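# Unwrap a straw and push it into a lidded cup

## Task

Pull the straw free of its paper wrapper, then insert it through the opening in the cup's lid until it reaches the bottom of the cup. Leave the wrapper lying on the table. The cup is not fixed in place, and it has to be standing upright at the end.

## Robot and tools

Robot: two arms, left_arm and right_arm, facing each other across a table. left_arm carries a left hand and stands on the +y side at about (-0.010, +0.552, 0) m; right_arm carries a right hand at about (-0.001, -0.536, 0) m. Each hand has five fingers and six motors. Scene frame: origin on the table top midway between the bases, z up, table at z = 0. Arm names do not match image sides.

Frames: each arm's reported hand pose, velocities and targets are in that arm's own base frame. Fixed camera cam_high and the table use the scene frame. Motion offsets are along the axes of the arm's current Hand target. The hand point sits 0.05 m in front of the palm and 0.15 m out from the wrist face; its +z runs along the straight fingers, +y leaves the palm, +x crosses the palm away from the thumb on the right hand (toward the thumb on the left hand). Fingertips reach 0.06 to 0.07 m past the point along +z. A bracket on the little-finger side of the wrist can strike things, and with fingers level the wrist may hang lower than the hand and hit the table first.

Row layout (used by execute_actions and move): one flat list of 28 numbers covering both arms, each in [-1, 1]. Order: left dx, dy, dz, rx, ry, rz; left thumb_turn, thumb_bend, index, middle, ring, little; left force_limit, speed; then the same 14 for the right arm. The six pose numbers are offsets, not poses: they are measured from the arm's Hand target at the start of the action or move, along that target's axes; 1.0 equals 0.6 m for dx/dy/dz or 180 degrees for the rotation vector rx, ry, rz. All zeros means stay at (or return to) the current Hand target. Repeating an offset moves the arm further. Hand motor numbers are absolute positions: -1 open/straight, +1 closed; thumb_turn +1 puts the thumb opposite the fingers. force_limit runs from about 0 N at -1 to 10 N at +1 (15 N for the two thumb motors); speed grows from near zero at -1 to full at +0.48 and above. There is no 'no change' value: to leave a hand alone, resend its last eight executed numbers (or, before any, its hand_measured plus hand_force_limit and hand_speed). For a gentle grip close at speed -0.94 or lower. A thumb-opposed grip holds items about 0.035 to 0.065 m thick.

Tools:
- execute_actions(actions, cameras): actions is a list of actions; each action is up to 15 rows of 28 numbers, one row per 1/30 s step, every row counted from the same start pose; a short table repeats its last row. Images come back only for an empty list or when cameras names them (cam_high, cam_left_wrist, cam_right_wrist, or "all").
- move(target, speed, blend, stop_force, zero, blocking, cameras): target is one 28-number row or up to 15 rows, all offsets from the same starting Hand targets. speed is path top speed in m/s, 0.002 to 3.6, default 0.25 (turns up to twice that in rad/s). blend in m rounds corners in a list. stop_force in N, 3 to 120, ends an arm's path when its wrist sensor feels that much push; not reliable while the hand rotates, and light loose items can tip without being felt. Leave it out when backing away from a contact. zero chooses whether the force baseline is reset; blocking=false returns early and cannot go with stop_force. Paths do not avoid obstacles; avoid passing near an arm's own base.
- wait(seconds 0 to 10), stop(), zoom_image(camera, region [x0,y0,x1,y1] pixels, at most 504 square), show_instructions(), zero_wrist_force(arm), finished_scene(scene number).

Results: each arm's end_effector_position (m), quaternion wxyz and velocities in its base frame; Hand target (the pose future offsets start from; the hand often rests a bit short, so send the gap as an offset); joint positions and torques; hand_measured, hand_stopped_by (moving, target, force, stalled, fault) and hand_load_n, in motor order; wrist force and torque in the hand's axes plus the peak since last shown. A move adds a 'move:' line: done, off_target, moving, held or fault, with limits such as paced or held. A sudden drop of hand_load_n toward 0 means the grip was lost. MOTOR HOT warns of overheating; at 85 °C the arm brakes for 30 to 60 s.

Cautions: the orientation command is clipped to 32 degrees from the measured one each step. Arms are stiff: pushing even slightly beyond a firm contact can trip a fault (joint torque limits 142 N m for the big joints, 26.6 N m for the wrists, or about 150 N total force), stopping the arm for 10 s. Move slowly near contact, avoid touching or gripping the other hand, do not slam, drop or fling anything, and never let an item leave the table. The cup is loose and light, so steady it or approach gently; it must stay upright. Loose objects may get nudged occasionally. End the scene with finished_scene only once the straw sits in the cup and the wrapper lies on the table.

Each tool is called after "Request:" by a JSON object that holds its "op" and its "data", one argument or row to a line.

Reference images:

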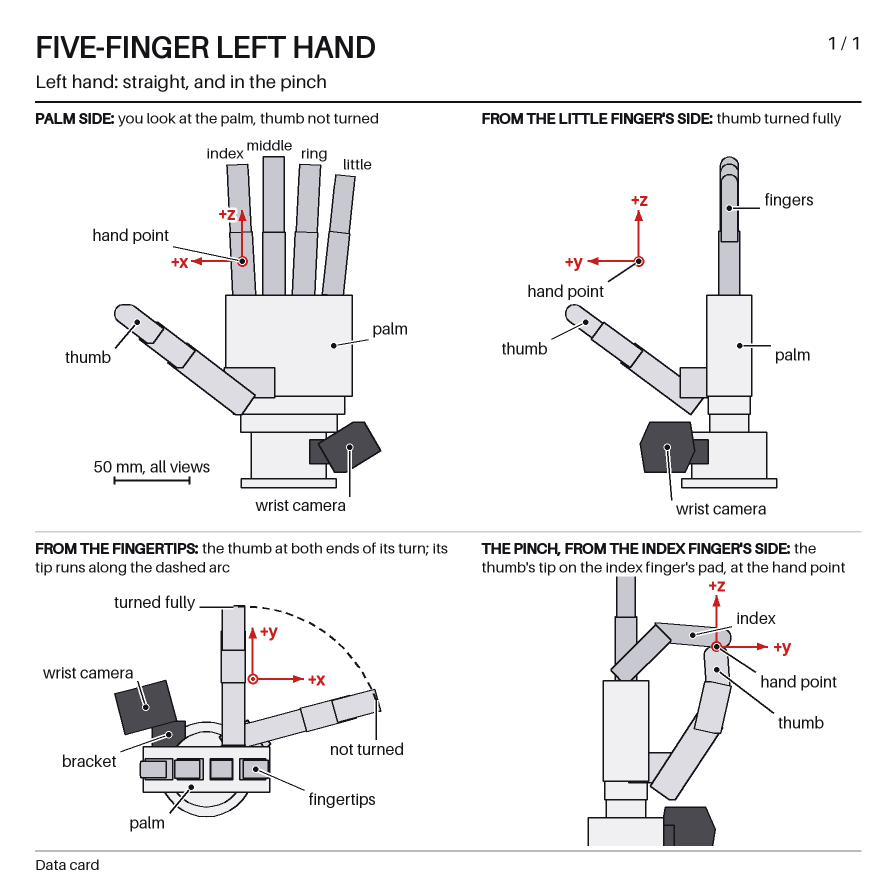

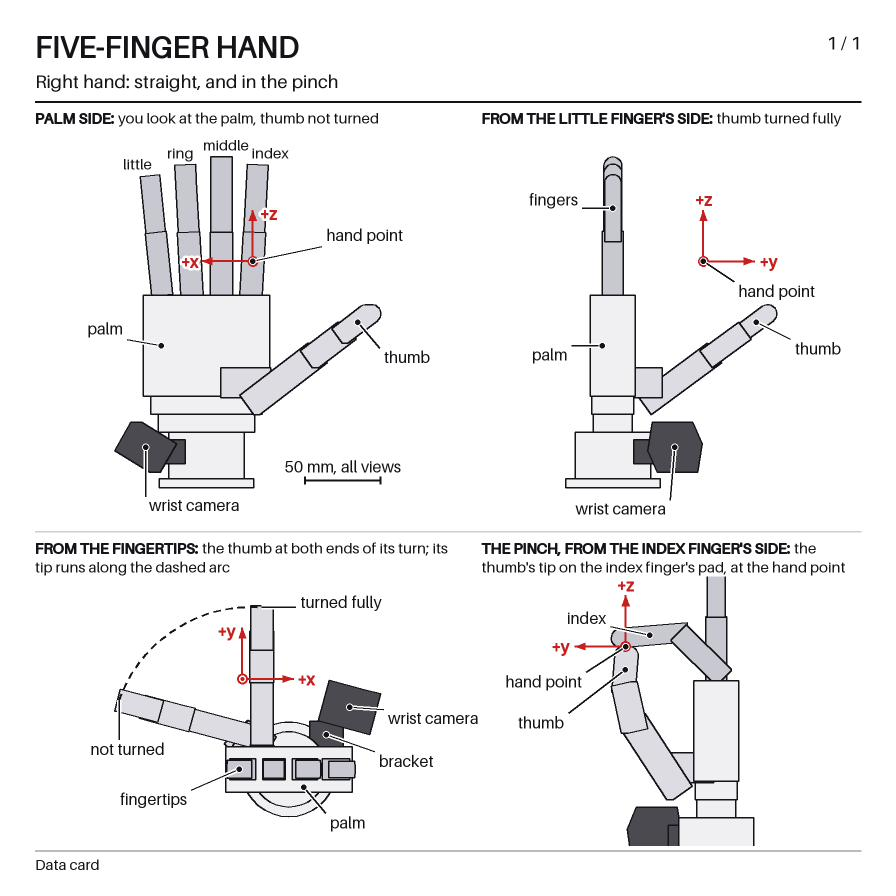

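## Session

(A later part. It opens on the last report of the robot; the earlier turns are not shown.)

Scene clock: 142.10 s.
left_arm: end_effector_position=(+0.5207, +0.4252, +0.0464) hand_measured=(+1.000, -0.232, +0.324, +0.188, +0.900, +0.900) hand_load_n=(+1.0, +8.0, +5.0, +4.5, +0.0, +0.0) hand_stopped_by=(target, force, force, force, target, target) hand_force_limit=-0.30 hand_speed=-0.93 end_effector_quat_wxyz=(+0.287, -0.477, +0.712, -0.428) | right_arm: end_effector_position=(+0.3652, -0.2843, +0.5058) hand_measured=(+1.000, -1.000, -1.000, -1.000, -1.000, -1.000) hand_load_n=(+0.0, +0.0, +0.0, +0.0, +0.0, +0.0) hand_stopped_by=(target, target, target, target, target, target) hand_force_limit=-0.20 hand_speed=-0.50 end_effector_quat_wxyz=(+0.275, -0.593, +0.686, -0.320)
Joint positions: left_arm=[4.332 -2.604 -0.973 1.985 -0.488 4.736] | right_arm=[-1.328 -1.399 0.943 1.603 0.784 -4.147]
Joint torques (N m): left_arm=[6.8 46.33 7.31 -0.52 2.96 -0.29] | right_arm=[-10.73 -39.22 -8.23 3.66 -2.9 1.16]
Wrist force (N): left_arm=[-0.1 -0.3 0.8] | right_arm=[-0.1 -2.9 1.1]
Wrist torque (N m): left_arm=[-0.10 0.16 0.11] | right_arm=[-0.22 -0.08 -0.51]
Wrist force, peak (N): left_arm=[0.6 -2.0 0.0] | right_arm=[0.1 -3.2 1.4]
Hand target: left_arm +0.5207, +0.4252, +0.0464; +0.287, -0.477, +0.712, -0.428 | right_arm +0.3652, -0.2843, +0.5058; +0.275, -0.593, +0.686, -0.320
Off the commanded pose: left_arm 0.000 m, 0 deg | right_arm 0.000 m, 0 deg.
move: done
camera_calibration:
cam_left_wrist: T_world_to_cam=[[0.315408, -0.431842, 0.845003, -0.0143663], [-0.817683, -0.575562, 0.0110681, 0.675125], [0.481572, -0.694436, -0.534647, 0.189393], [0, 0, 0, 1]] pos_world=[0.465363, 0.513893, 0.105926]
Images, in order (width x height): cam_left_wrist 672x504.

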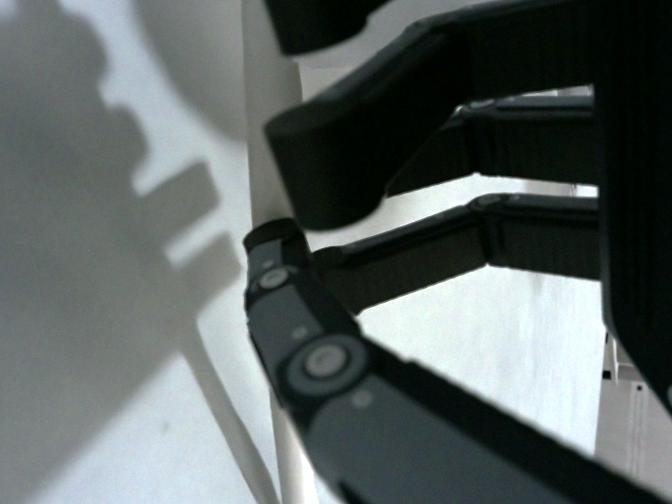

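Request:
{"op": "move", "data": {
  "target": [
    [0,-0.4174,-0.2217,0,0,0,1,-0.2,0.5,0.6,0.9,0.9,-0.3,-0.93,0,0,0,0,0,0,1,-1,-1,-1,-1,-1,-0.2,-0.5],
    [0,-0.4174,-0.2217,0,0,0,1,-0.2,0.5,0.6,0.9,0.9,-0.3,-0.93,-0.0287,-0.1885,0.5845,-0.1107,0.0411,0.0491,1,-1,-1,-1,-1,-1,-0.2,-0.5]
  ],
  "speed": 0.2,
  "cameras": ["all"]
}}

Request:
{"op": "zoom_image", "data": {
  "camera": "cam_high",
  "region": [190, 370, 410, 504]
}}

Scene clock: 146.07 s.
left_arm: end_effector_position=(+0.5206, +0.4254, +0.3299) hand_measured=(+1.000, -0.232, +0.324, +0.188, +0.900, +0.900) hand_load_n=(+1.0, +7.5, +5.0, +4.0, +0.0, +0.0) hand_stopped_by=(target, force, force, force, target, target) hand_force_limit=-0.30 hand_speed=-0.93 end_effector_quat_wxyz=(+0.287, -0.477, +0.712, -0.428) | right_arm: end_effector_position=(+0.5313, -0.2990, +0.4366) hand_measured=(+1.000, -1.000, -1.000, -1.000, -1.000, -1.000) hand_load_n=(+0.0, +0.0, +0.0, +0.0, +0.0, +0.0) hand_stopped_by=(target, target, target, target, target, target) hand_force_limit=-0.20 hand_speed=-0.50 end_effector_quat_wxyz=(+0.216, -0.576, +0.740, -0.272) end_effector_velocity=(+0.000, +0.000, +0.001) end_effector_angular_velocity=(-0.004, -0.003, +0.001)
Joint positions: left_arm=[4.333 -2.482 -0.466 1.356 -0.488 4.736] | right_arm=[-0.9 -0.965 0.401 1.539 1.159 -3.667]
Joint velocities: left_arm=[within noise] | right_arm=[0 0 -0.005 0 0 -0.001]
Joint torques (N m): left_arm=[-10.49 69.26 22.55 -4.21 3.76 -1.4] | right_arm=[-10.61 -40.89 -20.29 -1.07 -2.66 -1.61]
Wrist force (N): left_arm=[0.4 -0.8 0.8] | right_arm=[-0.1 -2.1 0.8]
Wrist torque (N m): left_arm=[-0.15 0.04 0.10] | right_arm=[-0.12 -0.02 -0.43]
Wrist force, peak (N): left_arm=[-0.1 1.7 1.9] | right_arm=[-1.9 -5.7 10.2]
Hand target: left_arm +0.5206, +0.4254, +0.3299; +0.287, -0.477, +0.712, -0.428 | right_arm +0.5313, -0.2991, +0.4365; +0.216, -0.576, +0.740, -0.272 (not the last commanded pose)
Off the commanded pose: left_arm 0.000 m, 0 deg | right_arm 0.188 m, 12 deg.
move: held (right_arm; a check stopped the path); path passed 1 of 2 targets; limits=held
pose unreachable (right arm): on one or more control steps of this call, first in action 0 (counted from 0), this arm could not follow its commanded pose, so it was not sent that pose on those steps. It may still have moved: this result reports where it is.
cause: moving toward the commanded pose would bring a part of the arm too close to another arm (a part of this arm just beyond joint 6 (wrist 3) and a part of the left arm just beyond its joint 6 (wrist 3), 13 mm apart when this arm was first held).
camera_calibration:
cam_left_wrist: T_world_to_cam=[[0.315408, -0.431842, 0.845003, -0.25385], [-0.817683, -0.575562, 0.0110681, 0.671963], [0.481572, -0.694436, -0.534647, 0.341083], [0, 0, 0, 1]] pos_world=[0.465263, 0.513993, 0.389426]
cam_right_wrist: T_world_to_cam=[[-0.77231, -0.0529574, -0.633035, 0.668662], [-0.295714, 0.911932, 0.284486, 0.300881], [0.562219, 0.406909, -0.719955, 0.253062], [0, 0, 0, 1]] pos_world=[0.463112, -0.341945, 0.519883]

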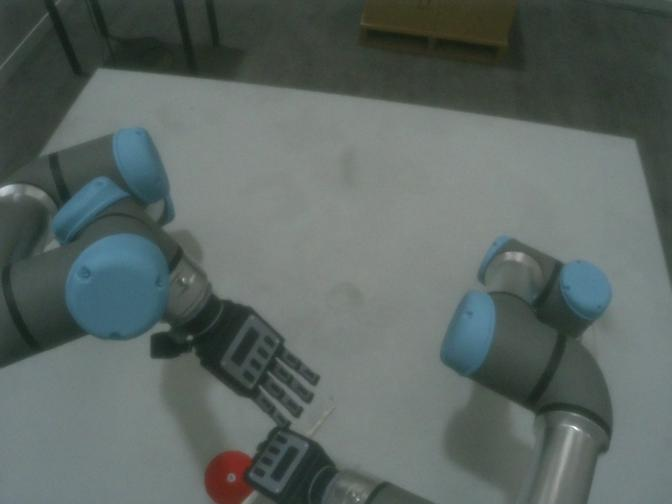

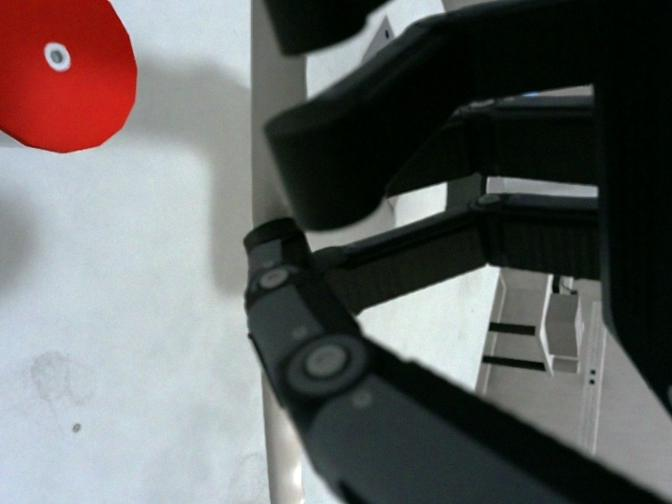

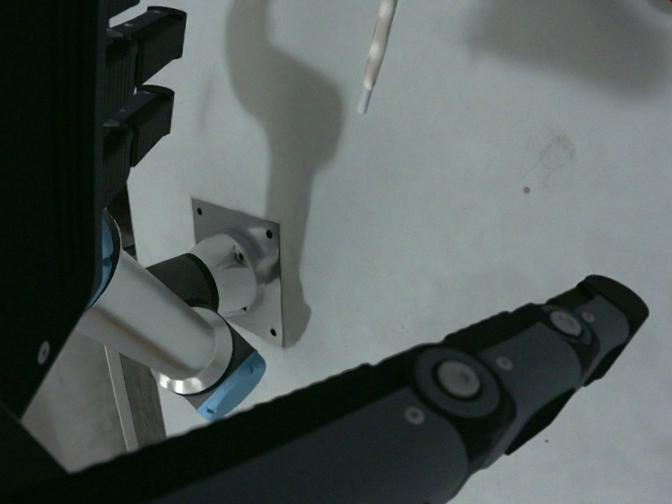

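Scaled by 2.291 from the camera's 672x504 image, which has a finer 960x720 frame.

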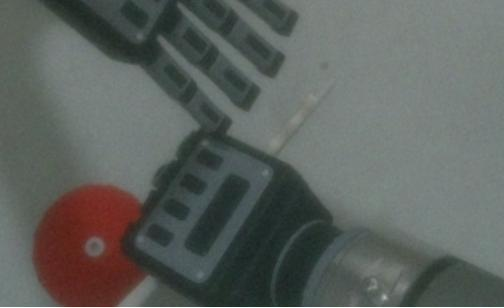

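Request:
{"op": "move", "data": {
  "target": [0,0,0,0,0,0,1,-0.2,0.5,0.6,0.9,0.9,-0.3,-0.93,-0.063,0.139,-0.081,0.09,0.1755,0.4585,1,-1,-1,-1,-1,-1,-0.2,-0.5],
  "speed": 0.4
}}

Scene clock: 149.90 s.
left_arm: end_effector_position=(+0.5206, +0.4254, +0.3299) hand_measured=(+1.000, -0.232, +0.324, +0.188, +0.900, +0.900) hand_load_n=(+0.5, +8.0, +4.5, +4.0, +0.0, +0.0) hand_stopped_by=(target, force, force, force, target, target) hand_force_limit=-0.30 hand_speed=-0.93 end_effector_quat_wxyz=(+0.287, -0.477, +0.712, -0.428) | right_arm: end_effector_position=(+0.4484, -0.2393, +0.4194) hand_measured=(+1.000, -1.000, -1.000, -1.000, -1.000, -1.000) hand_load_n=(+0.0, +0.0, +0.0, +0.0, +0.0, +0.0) hand_stopped_by=(target, target, target, target, target, target) hand_force_limit=-0.20 hand_speed=-0.50 end_effector_quat_wxyz=(+0.219, +0.166, +0.917, -0.290) end_effector_velocity=(+0.000, -0.001, +0.000) end_effector_angular_velocity=(+0.001, -0.003, -0.005)
Joint positions: left_arm=[4.333 -2.482 -0.466 1.356 -0.488 4.736] | right_arm=[-0.781 -1.541 1.299 1.095 1.787 -2.074]
Joint velocities: left_arm=[within noise] | right_arm=[-0.002 0.001 -0.001 0 0 0.005]
Joint torques (N m): left_arm=[-10.19 69.16 12.68 -0.76 3.77 -1.35] | right_arm=[-10.38 -8.27 -18.6 -1.39 0.71 1.73]
Wrist force (N): left_arm=[0.5 -0.2 0.9] | right_arm=[-1.6 -2.0 0.6]
Wrist torque (N m): left_arm=[-0.08 0.02 0.09] | right_arm=[-0.12 0.05 -0.33]
Wrist force, peak (N): left_arm=[0.7 -0.5 0.9] | right_arm=[-1.4 -2.8 1.2]
Hand target: left_arm +0.5206, +0.4254, +0.3299; +0.287, -0.477, +0.712, -0.428 | right_arm +0.4484, -0.2394, +0.4193; +0.219, +0.167, +0.917, -0.290
Off the commanded pose: left_arm 0.000 m, 0 deg | right_arm 0.000 m, 0 deg.
move: done

Request:
{"op": "move", "data": {
  "target": [0,0,0,0,0,0,1,-0.2,0.5,0.6,0.9,0.9,-0.3,-0.93,-0.0275,0.1117,0.2403,0.0945,0.176,0.466,1,-1,-1,-1,-1,-1,-0.2,-0.5],
  "speed": 0.3,
  "cameras": ["cam_high","cam_right_wrist"]
}}

Scene clock: 153.40 s.
left_arm: end_effector_position=(+0.5206, +0.4254, +0.3299) hand_measured=(+1.000, -0.232, +0.324, +0.188, +0.900, +0.900) hand_load_n=(+1.0, +7.5, +4.5, +4.0, +0.0, +0.0) hand_stopped_by=(target, force, force, force, target, target) hand_force_limit=-0.30 hand_speed=-0.93 end_effector_quat_wxyz=(+0.287, -0.477, +0.712, -0.428) | right_arm: end_effector_position=(+0.5354, -0.2774, +0.2906) hand_measured=(+1.000, -1.000, -1.000, -1.000, -1.000, -1.000) hand_load_n=(+0.0, +0.0, +0.0, +0.5, +0.0, +0.0) hand_stopped_by=(target, target, target, target, target, target) hand_force_limit=-0.20 hand_speed=-0.50 end_effector_quat_wxyz=(+0.094, +0.820, +0.547, -0.140) end_effector_velocity=(-0.001, -0.001, +0.000) end_effector_angular_velocity=(-0.001, -0.002, -0.007)
Joint positions: left_arm=[4.333 -2.482 -0.466 1.356 -0.488 4.736] | right_arm=[-0.529 -0.986 0.975 1.533 1.905 -0.143]
Joint velocities: left_arm=[within noise] | right_arm=[-0.002 0.001 -0.001 0 0 0.006]
Joint torques (N m): left_arm=[-10.74 69.47 11.96 -0.77 3.67 -1.42] | right_arm=[-8.15 -51.7 -19.17 0.49 1.92 1.43]
Wrist force (N): left_arm=[0.3 -0.3 0.9] | right_arm=[-1.1 -0.6 -0.3]
Wrist torque (N m): left_arm=[-0.08 0.06 0.07] | right_arm=[-0.02 0.09 -0.11]
Wrist force, peak (N): left_arm=[0.1 -0.4 1.1] | right_arm=[-1.7 -2.7 0.3]
Hand target: left_arm +0.5206, +0.4254, +0.3299; +0.287, -0.477, +0.712, -0.428 | right_arm +0.5354, -0.2774, +0.2907; +0.094, +0.820, +0.547, -0.139
Off the commanded pose: left_arm 0.000 m, 0 deg | right_arm 0.000 m, 0 deg.
move: done
camera_calibration:
cam_right_wrist: T_world_to_cam=[[0.983877, -0.160699, -0.0784996, -0.55078], [-0.0390152, -0.621199, 0.782681, -0.383609], [-0.17454, -0.766999, -0.617453, 0.175829], [0, 0, 0, 1]] pos_world=[0.557622, -0.191947, 0.365574]
Images, in order (width x height): cam_high 672x504, cam_right_wrist 672x504.

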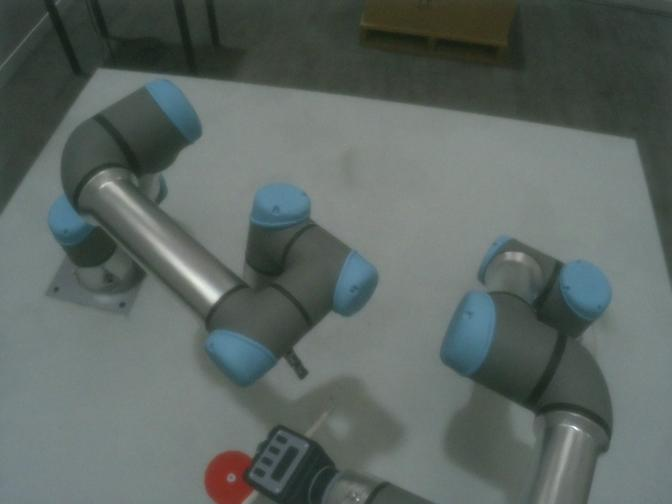

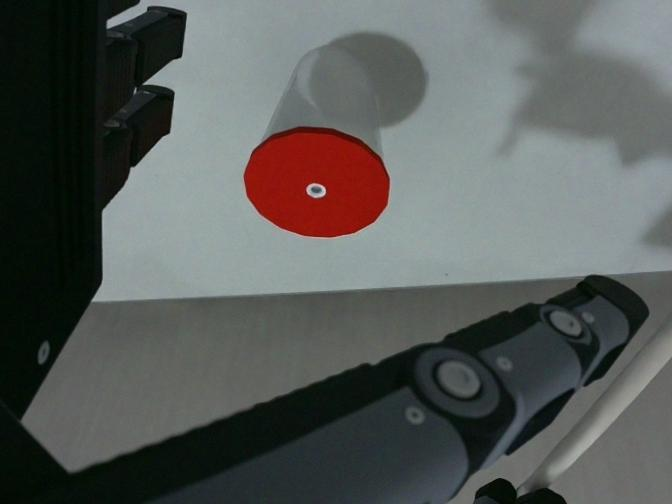

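Request:
{"op": "move", "data": {
  "target": [0,0,0,0,0,0,1,-0.2,0.5,0.6,0.9,0.9,-0.3,-0.93,0,-0.1,-0.1,0,0,0,1,-1,-1,-1,-1,-1,-0.2,-0.5],
  "speed": 0.3,
  "cameras": ["cam_right_wrist"]
}}

Scene clock: 155.43 s.
left_arm: end_effector_position=(+0.5206, +0.4254, +0.3299) hand_measured=(+1.000, -0.232, +0.324, +0.188, +0.900, +0.900) hand_load_n=(+0.5, +7.5, +5.0, +4.0, +0.0, +0.0) hand_stopped_by=(target, force, force, force, target, target) hand_force_limit=-0.30 hand_speed=-0.93 end_effector_quat_wxyz=(+0.287, -0.477, +0.712, -0.428) | right_arm: end_effector_position=(+0.4876, -0.2360, +0.3471) hand_measured=(+1.000, -1.000, -1.000, -1.000, -1.000, -1.000) hand_load_n=(+0.0, +0.0, +0.0, +0.0, +0.0, +0.0) hand_stopped_by=(target, target, target, target, target, target) hand_force_limit=-0.20 hand_speed=-0.50 end_effector_quat_wxyz=(+0.094, +0.820, +0.547, -0.139)
Joint positions: left_arm=[4.333 -2.482 -0.466 1.356 -0.488 4.736] | right_arm=[-0.504 -1.141 1.07 1.602 1.907 -0.117]
Joint torques (N m): left_arm=[-10.02 68.9 12.36 -0.86 3.67 -1.4] | right_arm=[-11.44 -46.95 -17.59 2.1 2.85 -1.66]
Wrist force (N): left_arm=[0.4 -0.3 0.8] | right_arm=[-0.8 -0.4 -0.1]
Wrist torque (N m): left_arm=[-0.08 0.04 0.07] | right_arm=[0.00 0.04 -0.19]
Wrist force, peak (N): left_arm=[0.5 -0.3 1.2] | right_arm=[-1.0 -2.0 -1.3]
Hand target: left_arm +0.5206, +0.4254, +0.3299; +0.287, -0.477, +0.712, -0.428 | right_arm +0.4875, -0.2360, +0.3472; +0.094, +0.820, +0.547, -0.139
Off the commanded pose: left_arm 0.000 m, 0 deg | right_arm 0.000 m, 0 deg.
move: done
camera_calibration:
cam_right_wrist: T_world_to_cam=[[0.983869, -0.160821, -0.078345, -0.492742], [-0.0392091, -0.621168, 0.782696, -0.403881], [-0.174539, -0.766999, -0.617454, 0.234126], [0, 0, 0, 1]] pos_world=[0.509822, -0.150547, 0.422075]
Images, in order (width x height): cam_right_wrist 672x504.

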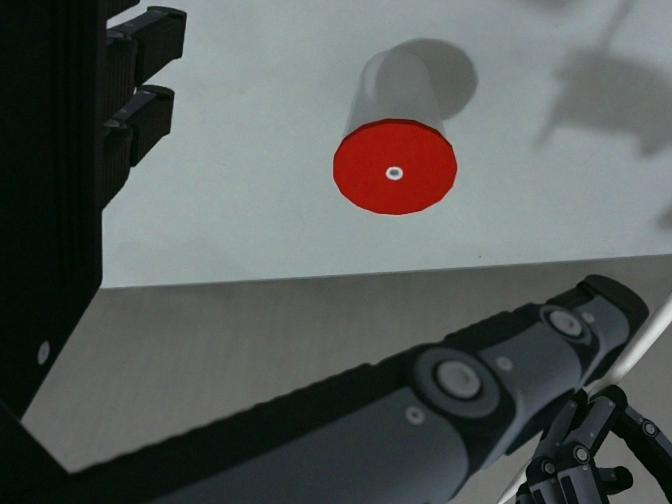

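Request:
{"op": "move", "data": {
  "target": [0,0,0,0,0,0,1,-0.2,0.5,0.6,0.9,0.9,-0.3,-0.93,-0.045,0.135,0.045,0,0,0,1,-1,-1,-1,-1,-1,-0.2,-0.5],
  "speed": 0.2,
  "cameras": ["cam_right_wrist","cam_high"]
}}

Scene clock: 157.03 s.
left_arm: end_effector_position=(+0.5206, +0.4254, +0.3299) hand_measured=(+1.000, -0.232, +0.324, +0.188, +0.900, +0.900) hand_load_n=(+1.0, +7.5, +4.5, +4.0, +0.0, +0.0) hand_stopped_by=(target, force, force, force, target, target) hand_force_limit=-0.30 hand_speed=-0.93 end_effector_quat_wxyz=(+0.287, -0.477, +0.712, -0.428) | right_arm: end_effector_position=(+0.5491, -0.2989, +0.3309) hand_measured=(+1.000, -1.000, -1.000, -1.000, -1.000, -1.000) hand_load_n=(+0.0, +0.0, +0.0, +0.0, +0.0, +0.0) hand_stopped_by=(target, target, target, target, target, target) hand_force_limit=-0.20 hand_speed=-0.50 end_effector_quat_wxyz=(+0.094, +0.820, +0.547, -0.139)
Joint positions: left_arm=[4.333 -2.482 -0.466 1.356 -0.488 4.736] | right_arm=[-0.55 -0.914 0.752 1.676 1.904 -0.165]
Joint torques (N m): left_arm=[-9.69 69.49 12.17 -0.76 3.58 -1.35] | right_arm=[11.27 -31.77 -21.67 0.85 -0.17 -0.69]
Wrist force (N): left_arm=[0.3 -0.5 0.5] | right_arm=[-1.0 -0.7 -0.2]
Wrist torque (N m): left_arm=[-0.09 0.04 0.08] | right_arm=[-0.03 0.08 -0.21]
Wrist force, peak (N): left_arm=[0.7 -0.5 0.9] | right_arm=[-0.3 -2.5 -0.8]
Hand target: left_arm +0.5206, +0.4254, +0.3299; +0.287, -0.477, +0.712, -0.428 | right_arm +0.5492, -0.2989, +0.3308; +0.094, +0.820, +0.547, -0.139
Off the commanded pose: left_arm 0.000 m, 0 deg | right_arm 0.000 m, 0 deg.
move: done
camera_calibration:
cam_right_wrist: T_world_to_cam=[[0.983837, -0.16114, -0.0780961, -0.564785], [-0.0395966, -0.621103, 0.782728, -0.427641], [-0.174635, -0.766985, -0.617444, 0.186667], [0, 0, 0, 1]] pos_world=[0.571321, -0.213448, 0.405876]
Images, in order (width x height): cam_high 672x504, cam_right_wrist 672x504.

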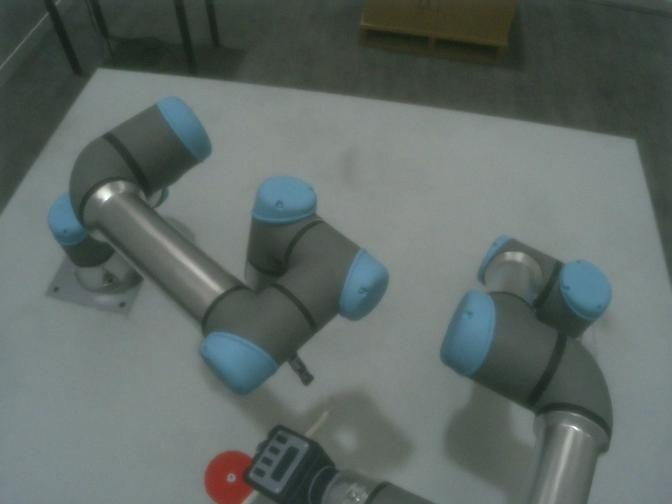

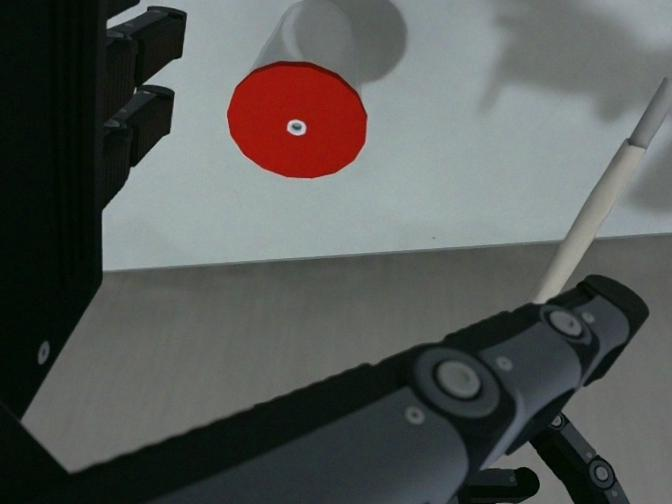

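Request:
{"op": "move", "data": {
  "target": [0,0,0,0,0,0,1,-0.2,0.5,0.6,0.9,0.9,-0.3,-0.93,0.0817,0.0777,0.1028,0,-0.0956,0.1011,1,-1,-1,-1,-1,-1,-0.2,-0.5],
  "speed": 0.15,
  "cameras": ["cam_right_wrist","cam_left_wrist"]
}}

Scene clock: 160.43 s.
left_arm: end_effector_position=(+0.5206, +0.4254, +0.3299) hand_measured=(+1.000, -0.232, +0.324, +0.188, +0.900, +0.900) hand_load_n=(+0.5, +8.0, +5.0, +4.0, +0.0, +0.0) hand_stopped_by=(target, force, force, force, target, target) hand_force_limit=-0.30 hand_speed=-0.93 end_effector_quat_wxyz=(+0.287, -0.477, +0.712, -0.428) | right_arm: end_effector_position=(+0.6002, -0.2930, +0.2591) hand_measured=(+1.000, -1.000, -1.000, -1.000, -1.000, -1.000) hand_load_n=(+0.0, +0.0, +0.0, +0.0, +0.0, +0.0) hand_stopped_by=(target, target, target, target, target, target) hand_force_limit=-0.20 hand_speed=-0.50 end_effector_quat_wxyz=(+0.192, +0.865, +0.398, -0.239)
Joint positions: left_arm=[4.333 -2.482 -0.466 1.356 -0.488 4.736] | right_arm=[-0.375 -0.649 0.622 1.661 2.192 0.354]
Joint torques (N m): left_arm=[-9.83 69.39 11.76 -0.91 3.63 -1.36] | right_arm=[-7.91 -65.02 -11.91 0.84 -1.14 -1.57]
Wrist force (N): left_arm=[0.7 -0.6 0.6] | right_arm=[-1.2 -0.1 1.0]
Wrist torque (N m): left_arm=[-0.11 -0.01 0.10] | right_arm=[-0.02 0.01 -0.06]
Wrist force, peak (N): left_arm=[0.5 -0.7 1.1] | right_arm=[-5.1 0.1 -2.3]
Hand target: left_arm +0.5206, +0.4254, +0.3299; +0.287, -0.477, +0.712, -0.428 | right_arm +0.6002, -0.2931, +0.2591; +0.192, +0.865, +0.398, -0.239 (not the last commanded pose)
Off the commanded pose: left_arm 0.000 m, 0 deg | right_arm 0.003 m, 1 deg.
move: held (right_arm; a check stopped the path); limits=held
pose unreachable (right arm): on one or more control steps of this call, first in action 0 (counted from 0), this arm could not follow its commanded pose, so it was not sent that pose on those steps. It may still have moved: this result reports where it is.
cause: moving toward the commanded pose would bring a part of the arm too close to another arm (a part of this arm just beyond joint 4 (wrist 1) and a part of the left arm just beyond its joint 2 (shoulder lift), 8 mm apart when this arm was first held).
camera_calibration:
cam_left_wrist: T_world_to_cam=[[0.315408, -0.431842, 0.845003, -0.25385], [-0.817683, -0.575562, 0.0110681, 0.671963], [0.481572, -0.694436, -0.534647, 0.341083], [0, 0, 0, 1]] pos_world=[0.465263, 0.513993, 0.389426]
cam_right_wrist: T_world_to_cam=[[0.894412, -0.447242, 0.000830758, -0.670311], [-0.163545, -0.325333, 0.931349, -0.243179], [-0.416269, -0.833146, -0.364126, 0.215772], [0, 0, 0, 1]] pos_world=[0.649583, -0.199136, 0.305609]
Images, in order (width x height): cam_left_wrist 672x504, cam_right_wrist 672x504.

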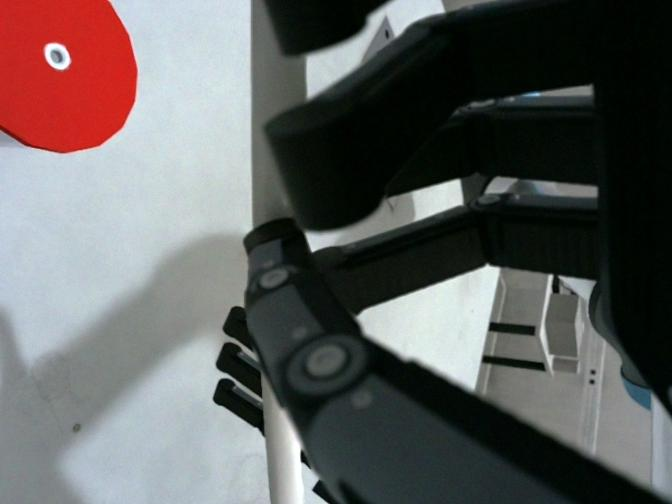

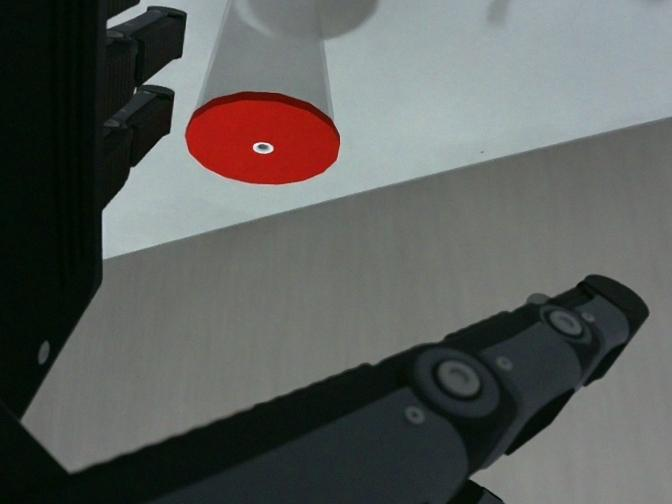

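Request:
{"op": "move", "data": {
  "target": [-0.078,-0.0272,0.0512,0,0,0,1,-0.2,0.5,0.6,0.9,0.9,-0.3,-0.93,-0.112,-0.07,0.0127,0.0205,0.0653,-0.0562,1,-1,-1,-1,-1,-1,-0.2,-0.5],
  "speed": 0.12,
  "cameras": ["cam_right_wrist","cam_left_wrist"]
}}

Scene clock: 163.30 s.
left_arm: end_effector_position=(+0.5697, +0.4541, +0.3294) hand_measured=(+1.000, -0.232, +0.324, +0.188, +0.900, +0.900) hand_load_n=(+0.5, +8.0, +5.0, +4.0, +0.0, +0.5) hand_stopped_by=(target, force, force, force, target, target) hand_force_limit=-0.30 hand_speed=-0.93 end_effector_quat_wxyz=(+0.348, -0.482, +0.685, -0.421) | right_arm: end_effector_position=(+0.5272, -0.3115, +0.2851) hand_measured=(+1.000, -1.000, -1.000, -1.000, -1.000, -1.000) hand_load_n=(+0.0, +0.0, +0.0, +0.0, +0.0, +0.0) hand_stopped_by=(target, target, target, target, target, target) hand_force_limit=-0.20 hand_speed=-0.50 end_effector_quat_wxyz=(+0.101, +0.852, +0.482, -0.178)
Joint positions: left_arm=[4.298 -2.673 -0.035 1.461 -0.439 4.435] | right_arm=[-0.541 -0.914 0.906 1.578 1.984 0]
Joint torques (N m): left_arm=[1.86 51.21 8.67 -3.27 3.84 1.47] | right_arm=[3.19 -39.87 -14.89 0.36 1.51 -1.24]
Wrist force (N): left_arm=[-0.2 -0.2 1.1] | right_arm=[-1.1 -0.8 0.2]
Wrist torque (N m): left_arm=[-0.09 0.11 0.02] | right_arm=[-0.08 0.05 -0.19]
Wrist force, peak (N): left_arm=[-0.6 0.2 1.3] | right_arm=[-1.9 -1.4 -0.1]
Hand target: left_arm +0.5706, +0.4554, +0.3299; +0.287, -0.477, +0.712, -0.428 | right_arm +0.5272, -0.3114, +0.2851; +0.101, +0.852, +0.482, -0.178
Off the commanded pose: left_arm 0.002 m, 8 deg | right_arm 0.000 m, 0 deg.
elbow stopped short (left arm): the move would have taken joint 3 (elbow) straighter than the controller allows.
move: off_target (left_arm)
camera_calibration:
cam_left_wrist: T_world_to_cam=[[0.277158, -0.440817, 0.853735, -0.233424], [-0.758423, -0.645892, -0.087284, 0.759242], [0.589897, -0.6233, -0.51334, 0.236141], [0, 0, 0, 1]] pos_world=[0.501223, 0.534677, 0.386773]
cam_right_wrist: T_world_to_cam=[[0.945817, -0.310039, -0.0964621, -0.569975], [-0.0987065, -0.557564, 0.824245, -0.361379], [-0.309332, -0.770064, -0.557956, 0.198026], [0, 0, 0, 1]] pos_world=[0.564677, -0.225714, 0.353374]
Images, in order (width x height): cam_left_wrist 672x504, cam_right_wrist 672x504.

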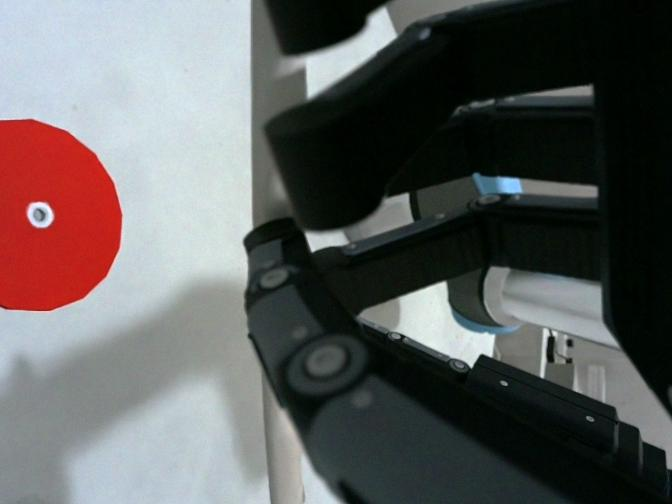

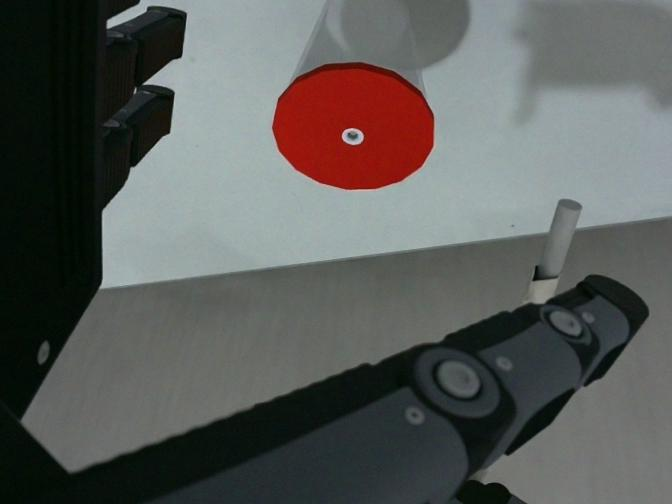

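Request:
{"op": "move", "data": {
  "target": [0,0,0,0,0,0,1,-0.2,0.5,0.6,0.9,0.9,-0.3,-0.93,0,0.0933,0.0067,0,0,0,1,-1,-1,-1,-1,-1,-0.2,-0.5],
  "speed": 0.08,
  "cameras": ["cam_right_wrist","cam_left_wrist"]
}}

Scene clock: 165.00 s.
left_arm: end_effector_position=(+0.5697, +0.4542, +0.3292) hand_measured=(+1.000, -0.232, +0.324, +0.188, +0.900, +0.900) hand_load_n=(+0.5, +7.5, +5.0, +4.0, +0.0, +0.0) hand_stopped_by=(target, force, force, force, target, target) hand_force_limit=-0.30 hand_speed=-0.93 end_effector_quat_wxyz=(+0.348, -0.482, +0.685, -0.421) | right_arm: end_effector_position=(+0.5743, -0.3417, +0.2814) hand_measured=(+1.000, -1.000, -1.000, -1.000, -1.000, -1.000) hand_load_n=(+0.0, +0.0, +0.0, +0.0, +0.0, +0.0) hand_stopped_by=(target, target, target, target, target, target) hand_force_limit=-0.20 hand_speed=-0.50 end_effector_quat_wxyz=(+0.101, +0.852, +0.482, -0.178)
Joint positions: left_arm=[4.298 -2.674 -0.035 1.461 -0.438 4.435] | right_arm=[-0.544 -0.721 0.58 1.711 1.984 -0.003]
Joint torques (N m): left_arm=[6.93 47.85 8.42 -4.29 3.17 1.55] | right_arm=[1.87 -52.17 -22.15 1.57 -1.51 1.25]
Wrist force (N): left_arm=[-0.4 -0.3 1.1] | right_arm=[-1.2 -0.6 0.1]
Wrist torque (N m): left_arm=[-0.11 0.13 0.01] | right_arm=[-0.04 0.06 -0.12]
Wrist force, peak (N): left_arm=[-0.3 -0.6 1.4] | right_arm=[-1.2 -1.7 0.0]
Hand target: left_arm +0.5706, +0.4554, +0.3299; +0.287, -0.477, +0.712, -0.428 | right_arm +0.5743, -0.3417, +0.2814; +0.101, +0.852, +0.482, -0.178
Off the commanded pose: left_arm 0.002 m, 8 deg | right_arm 0.000 m, 0 deg.
elbow stopped short (left arm): the move would have taken joint 3 (elbow) straighter than the controller allows.
move: off_target (left_arm)
camera_calibration:
cam_left_wrist: T_world_to_cam=[[0.277033, -0.440556, 0.853911, -0.233439], [-0.758376, -0.645954, -0.0872271, 0.759286], [0.590016, -0.623421, -0.513058, 0.236046], [0, 0, 0, 1]] pos_world=[0.501223, 0.534777, 0.386672]
cam_right_wrist: T_world_to_cam=[[0.945824, -0.309981, -0.0965858, -0.624189], [-0.0986211, -0.557711, 0.824155, -0.370577], [-0.309339, -0.76998, -0.558068, 0.187339], [0, 0, 0, 1]] pos_world=[0.611778, -0.255914, 0.349673]
Images, in order (width x height): cam_left_wrist 672x504, cam_right_wrist 672x504.

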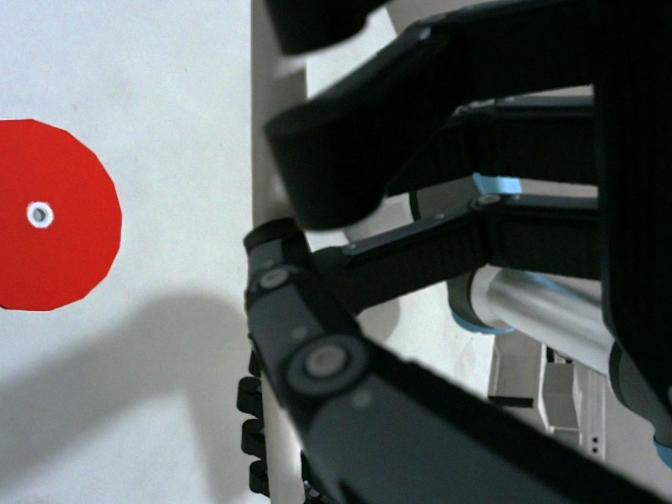

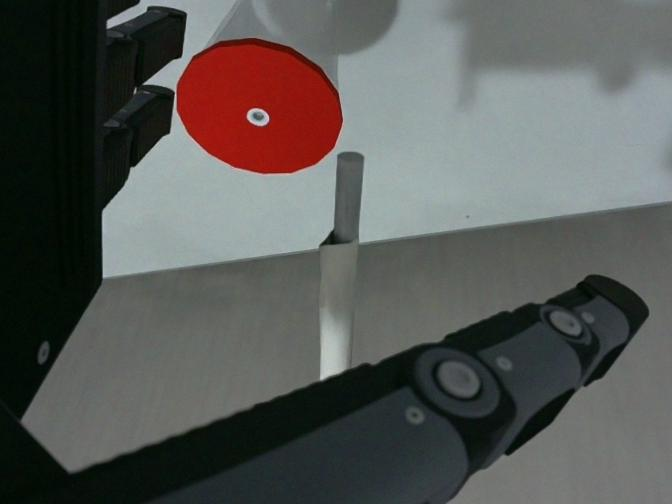

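Request:
{"op": "move", "data": {
  "target": [
    [0,0,0,0,0,0,1,-0.2,0.5,0.6,0.9,0.9,-0.3,-0.93,0,0.0083,0,0,0,0,1,-1,-1,-1,-1,-1,-0.2,-0.5],
    [0,0,0,0,0,0,1,-0.2,0.5,0.6,0.9,0.9,-0.3,-0.93,0,0.0083,0,0,0,0,1,-0.08,0.0,-1,-1,-1,-0.2,-0.4]
  ],
  "speed": 0.05,
  "cameras": ["cam_right_wrist"]
}}

Request:
{"op": "zoom_image", "data": {
  "camera": "cam_right_wrist",
  "region": [180, 80, 480, 380]
}}

Scene clock: 168.70 s.
left_arm: end_effector_position=(+0.5697, +0.4542, +0.3292) hand_measured=(+1.000, -0.232, +0.324, +0.188, +0.900, +0.900) hand_load_n=(+0.5, +7.5, +5.0, +4.0, +0.0, +0.0) hand_stopped_by=(target, force, force, force, target, target) hand_force_limit=-0.30 hand_speed=-0.93 end_effector_quat_wxyz=(+0.348, -0.482, +0.685, -0.421) | right_arm: end_effector_position=(+0.5786, -0.3442, +0.2814) hand_measured=(+1.000, -0.080, +0.000, -1.000, -1.000, -1.000) hand_load_n=(+0.0, +0.0, +0.0, +0.0, +0.0, +0.0) hand_stopped_by=(target, target, target, target, target, target) hand_force_limit=-0.20 hand_speed=-0.40 end_effector_quat_wxyz=(+0.101, +0.852, +0.482, -0.178)
Joint positions: left_arm=[4.298 -2.674 -0.035 1.461 -0.438 4.435] | right_arm=[-0.544 -0.699 0.54 1.729 1.984 -0.003]
Joint torques (N m): left_arm=[6.95 47.75 8.02 -4.24 3.28 1.67] | right_arm=[6.8 -68.4 -10.2 0.63 -1.23 1.74]
Wrist force (N): left_arm=[-0.4 -0.4 0.9] | right_arm=[-1.2 -0.7 0.1]
Wrist torque (N m): left_arm=[-0.12 0.14 0.01] | right_arm=[-0.05 0.07 -0.12]
Wrist force, peak (N): left_arm=[-0.4 -0.1 1.6] | right_arm=[-1.5 -0.7 0.0]
Hand target: left_arm +0.5706, +0.4554, +0.3299; +0.287, -0.477, +0.712, -0.428 | right_arm +0.5786, -0.3442, +0.2814; +0.101, +0.852, +0.482, -0.178
Off the commanded pose: left_arm 0.002 m, 8 deg | right_arm 0.000 m, 0 deg.
elbow stopped short (left arm): the move would have taken joint 3 (elbow) straighter than the controller allows.
move: off_target (left_arm)
camera_calibration:
cam_right_wrist: T_world_to_cam=[[0.945863, -0.309855, -0.0966115, -0.629013], [-0.098534, -0.557748, 0.824141, -0.371605], [-0.309249, -0.770004, -0.558084, 0.186689], [0, 0, 0, 1]] pos_world=[0.616078, -0.258414, 0.349673]
Images, in order (width x height): cam_right_wrist 672x504.

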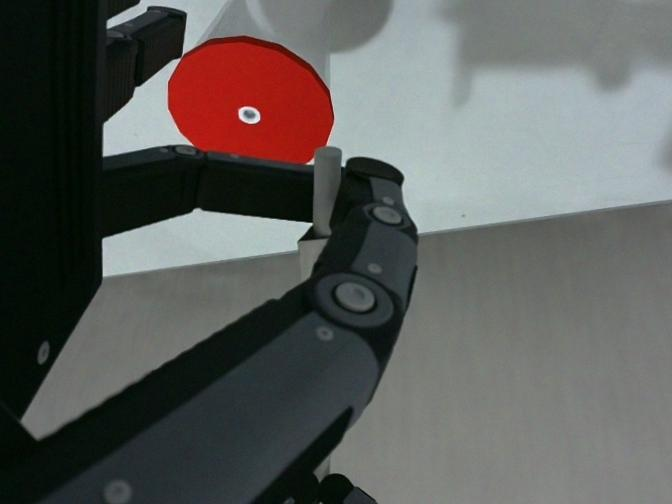

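Scaled by 1.680 from the camera's 672x504 image, which has a finer 960x720 frame.

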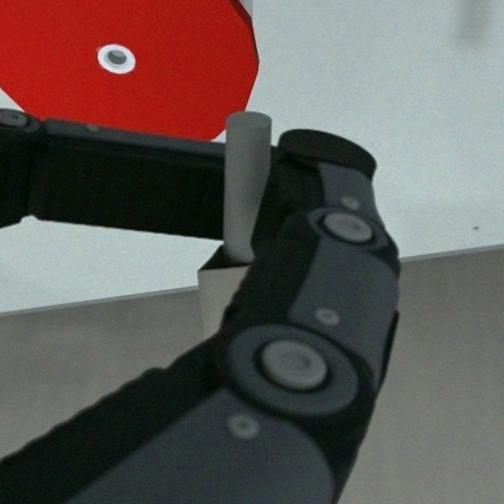

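Request:
{"op": "move", "data": {
  "target": [0,0,0,0,0,0,1,-0.2,0.5,0.6,0.9,0.9,-0.3,-0.93,0,0,0,0,0,0,1,0.06,0.6,-1,-1,-1,0.3,-0.9],
  "cameras": ["cam_right_wrist"]
}}

Request:
{"op": "zoom_image", "data": {
  "camera": "cam_right_wrist",
  "region": [180, 80, 480, 380]
}}

Scene clock: 170.10 s.
left_arm: end_effector_position=(+0.5697, +0.4542, +0.3292) hand_measured=(+1.000, -0.232, +0.324, +0.188, +0.900, +0.900) hand_load_n=(+1.0, +7.0, +5.0, +3.5, +0.0, +0.0) hand_stopped_by=(target, force, force, force, target, target) hand_force_limit=-0.30 hand_speed=-0.93 end_effector_quat_wxyz=(+0.348, -0.482, +0.685, -0.421) | right_arm: end_effector_position=(+0.5786, -0.3442, +0.2814) hand_measured=(+1.000, +0.056, +0.146, -1.000, -1.000, -1.000) hand_load_n=(+2.5, +9.5, +16.5, +0.0, +0.0, +0.0) hand_stopped_by=(target, target, force, target, target, target) hand_force_limit=0.30 hand_speed=-0.90 end_effector_quat_wxyz=(+0.101, +0.852, +0.482, -0.178)
Joint positions: left_arm=[4.298 -2.674 -0.035 1.461 -0.438 4.435] | right_arm=[-0.544 -0.699 0.54 1.729 1.984 -0.003]
Joint torques (N m): left_arm=[6.92 47.32 7.63 -3.48 3.35 1.69] | right_arm=[7.43 -67.73 -10.72 1.18 -0.99 1.57]
Wrist force (N): left_arm=[1.5 -1.1 -0.2] | right_arm=[-2.3 -1.0 2.0]
Wrist torque (N m): left_arm=[-0.12 0.07 -0.01] | right_arm=[-0.02 0.23 -0.07]
Wrist force, peak (N): left_arm=[1.6 -1.5 0.1] | right_arm=[-2.5 -0.8 2.1]
Hand target: left_arm +0.5706, +0.4554, +0.3299; +0.287, -0.477, +0.712, -0.428 | right_arm +0.5786, -0.3442, +0.2814; +0.101, +0.852, +0.482, -0.178
Off the commanded pose: left_arm 0.002 m, 8 deg | right_arm 0.000 m, 0 deg.
elbow stopped short (left arm): the move would have taken joint 3 (elbow) straighter than the controller allows.
move: off_target (left_arm)
camera_calibration:
cam_right_wrist: T_world_to_cam=[[0.945863, -0.309855, -0.0966115, -0.629013], [-0.098534, -0.557748, 0.824141, -0.371605], [-0.309249, -0.770004, -0.558084, 0.186689], [0, 0, 0, 1]] pos_world=[0.616078, -0.258414, 0.349673]
Images, in order (width x height): cam_right_wrist 672x504.

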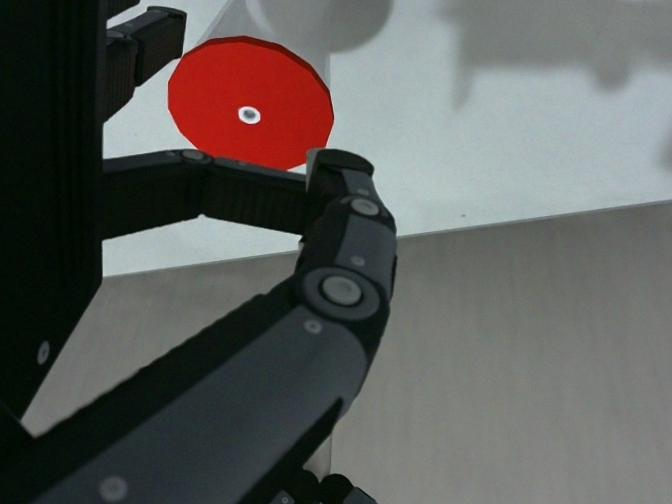

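Scaled by 1.680 from the camera's 672x504 image, which has a finer 960x720 frame.

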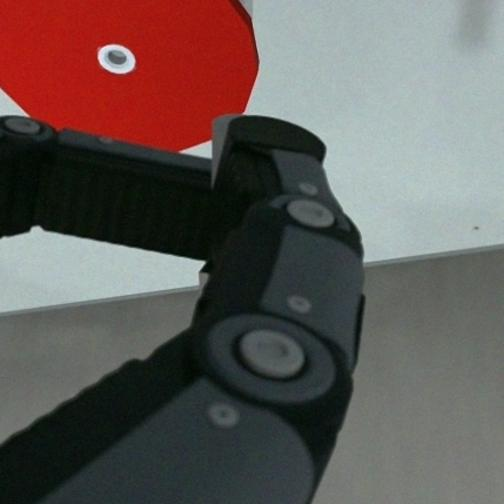

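Request:
{"op": "move", "data": {
  "target": [0,0,0,0,0,0,1,-0.2,0.5,0.6,0.9,0.9,-0.3,-0.93,0.05,0,0,0,0,0,1,0.06,0.6,-1,-1,-1,0.3,-0.9],
  "speed": 0.03,
  "cameras": ["all"]
}}

Scene clock: 171.53 s.
left_arm: end_effector_position=(+0.5697, +0.4542, +0.3292) hand_measured=(+1.000, -0.234, +0.324, +0.188, +0.900, +0.900) hand_load_n=(+1.0, +8.5, +4.5, +5.0, +0.0, +0.0) hand_stopped_by=(target, force, force, force, target, target) hand_force_limit=-0.30 hand_speed=-0.93 end_effector_quat_wxyz=(+0.348, -0.482, +0.685, -0.421) | right_arm: end_effector_position=(+0.5929, -0.3205, +0.2692) hand_measured=(+1.000, +0.056, +0.146, -1.000, -1.000, -1.000) hand_load_n=(+0.0, +0.0, +0.5, +0.0, +0.0, -0.5) hand_stopped_by=(target, target, force, target, target, target) hand_force_limit=0.30 hand_speed=-0.90 end_effector_quat_wxyz=(+0.101, +0.852, +0.482, -0.178) end_effector_velocity=(-0.001, -0.001, +0.000) end_effector_angular_velocity=(+0.001, +0.001, +0.002)
Joint positions: left_arm=[4.298 -2.674 -0.035 1.461 -0.438 4.435] | right_arm=[-0.499 -0.679 0.54 1.729 1.983 0.046]
Joint velocities: left_arm=[within noise] | right_arm=[-0.003 -0.001 0.001 0 0 -0.005]
Joint torques (N m): left_arm=[6.65 48.4 9.82 -0.73 3.45 1.67] | right_arm=[-12.55 -61.57 -21.29 4.28 0.84 -1.43]
Wrist force (N): left_arm=[0.1 -0.5 1.1] | right_arm=[-1.4 -0.6 0.5]
Wrist torque (N m): left_arm=[-0.13 0.13 -0.03] | right_arm=[-0.05 0.08 -0.19]
Wrist force, peak (N): left_arm=[9.7 2.3 0.6] | right_arm=[-10.7 0.9 1.8]
Hand target: left_arm +0.5706, +0.4554, +0.3299; +0.287, -0.477, +0.712, -0.428 | right_arm +0.5928, -0.3207, +0.2693; +0.101, +0.852, +0.482, -0.178
Off the commanded pose: left_arm 0.002 m, 8 deg | right_arm 0.000 m, 0 deg.
elbow stopped short (left arm): the move would have taken joint 3 (elbow) straighter than the controller allows.
move: off_target (left_arm)
camera_calibration:
cam_left_wrist: T_world_to_cam=[[0.277007, -0.440528, 0.853933, -0.233449], [-0.758414, -0.645915, -0.087194, 0.759271], [0.589979, -0.623481, -0.513026, 0.236085], [0, 0, 0, 1]] pos_world=[0.501223, 0.534777, 0.386671]
cam_right_wrist: T_world_to_cam=[[0.945882, -0.309756, -0.0967434, -0.636319], [-0.0984025, -0.557863, 0.824079, -0.347011], [-0.309233, -0.769961, -0.558153, 0.202575], [0, 0, 0, 1]] pos_world=[0.630378, -0.234714, 0.337473]

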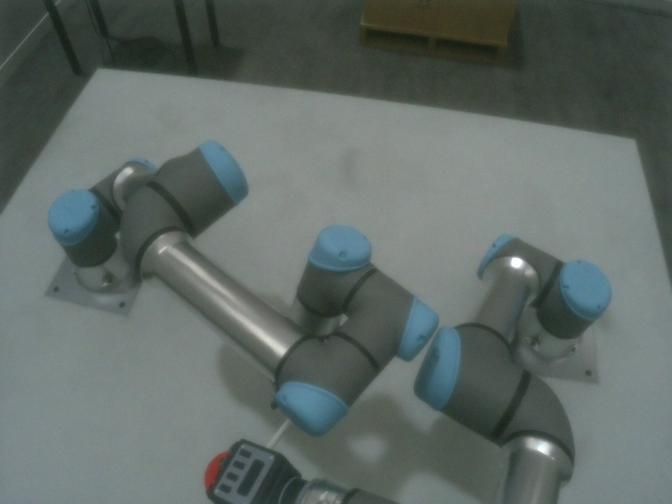

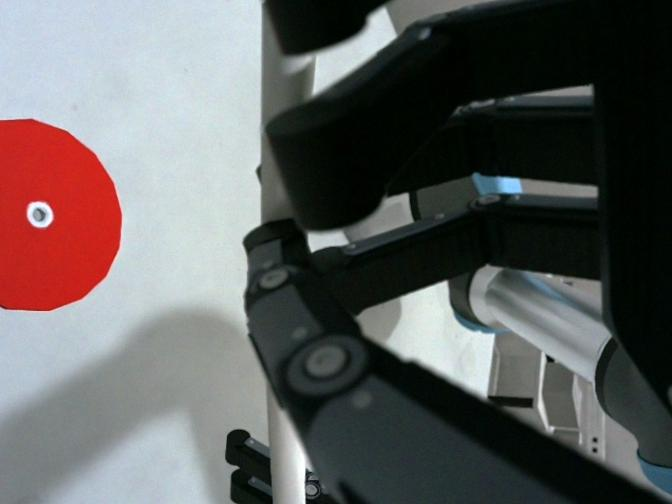

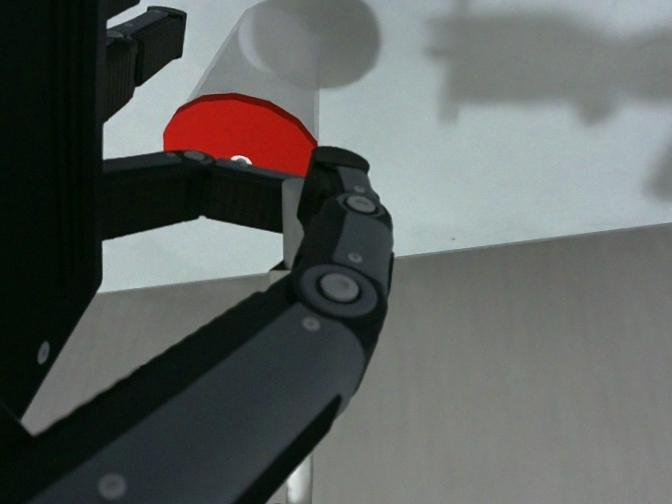

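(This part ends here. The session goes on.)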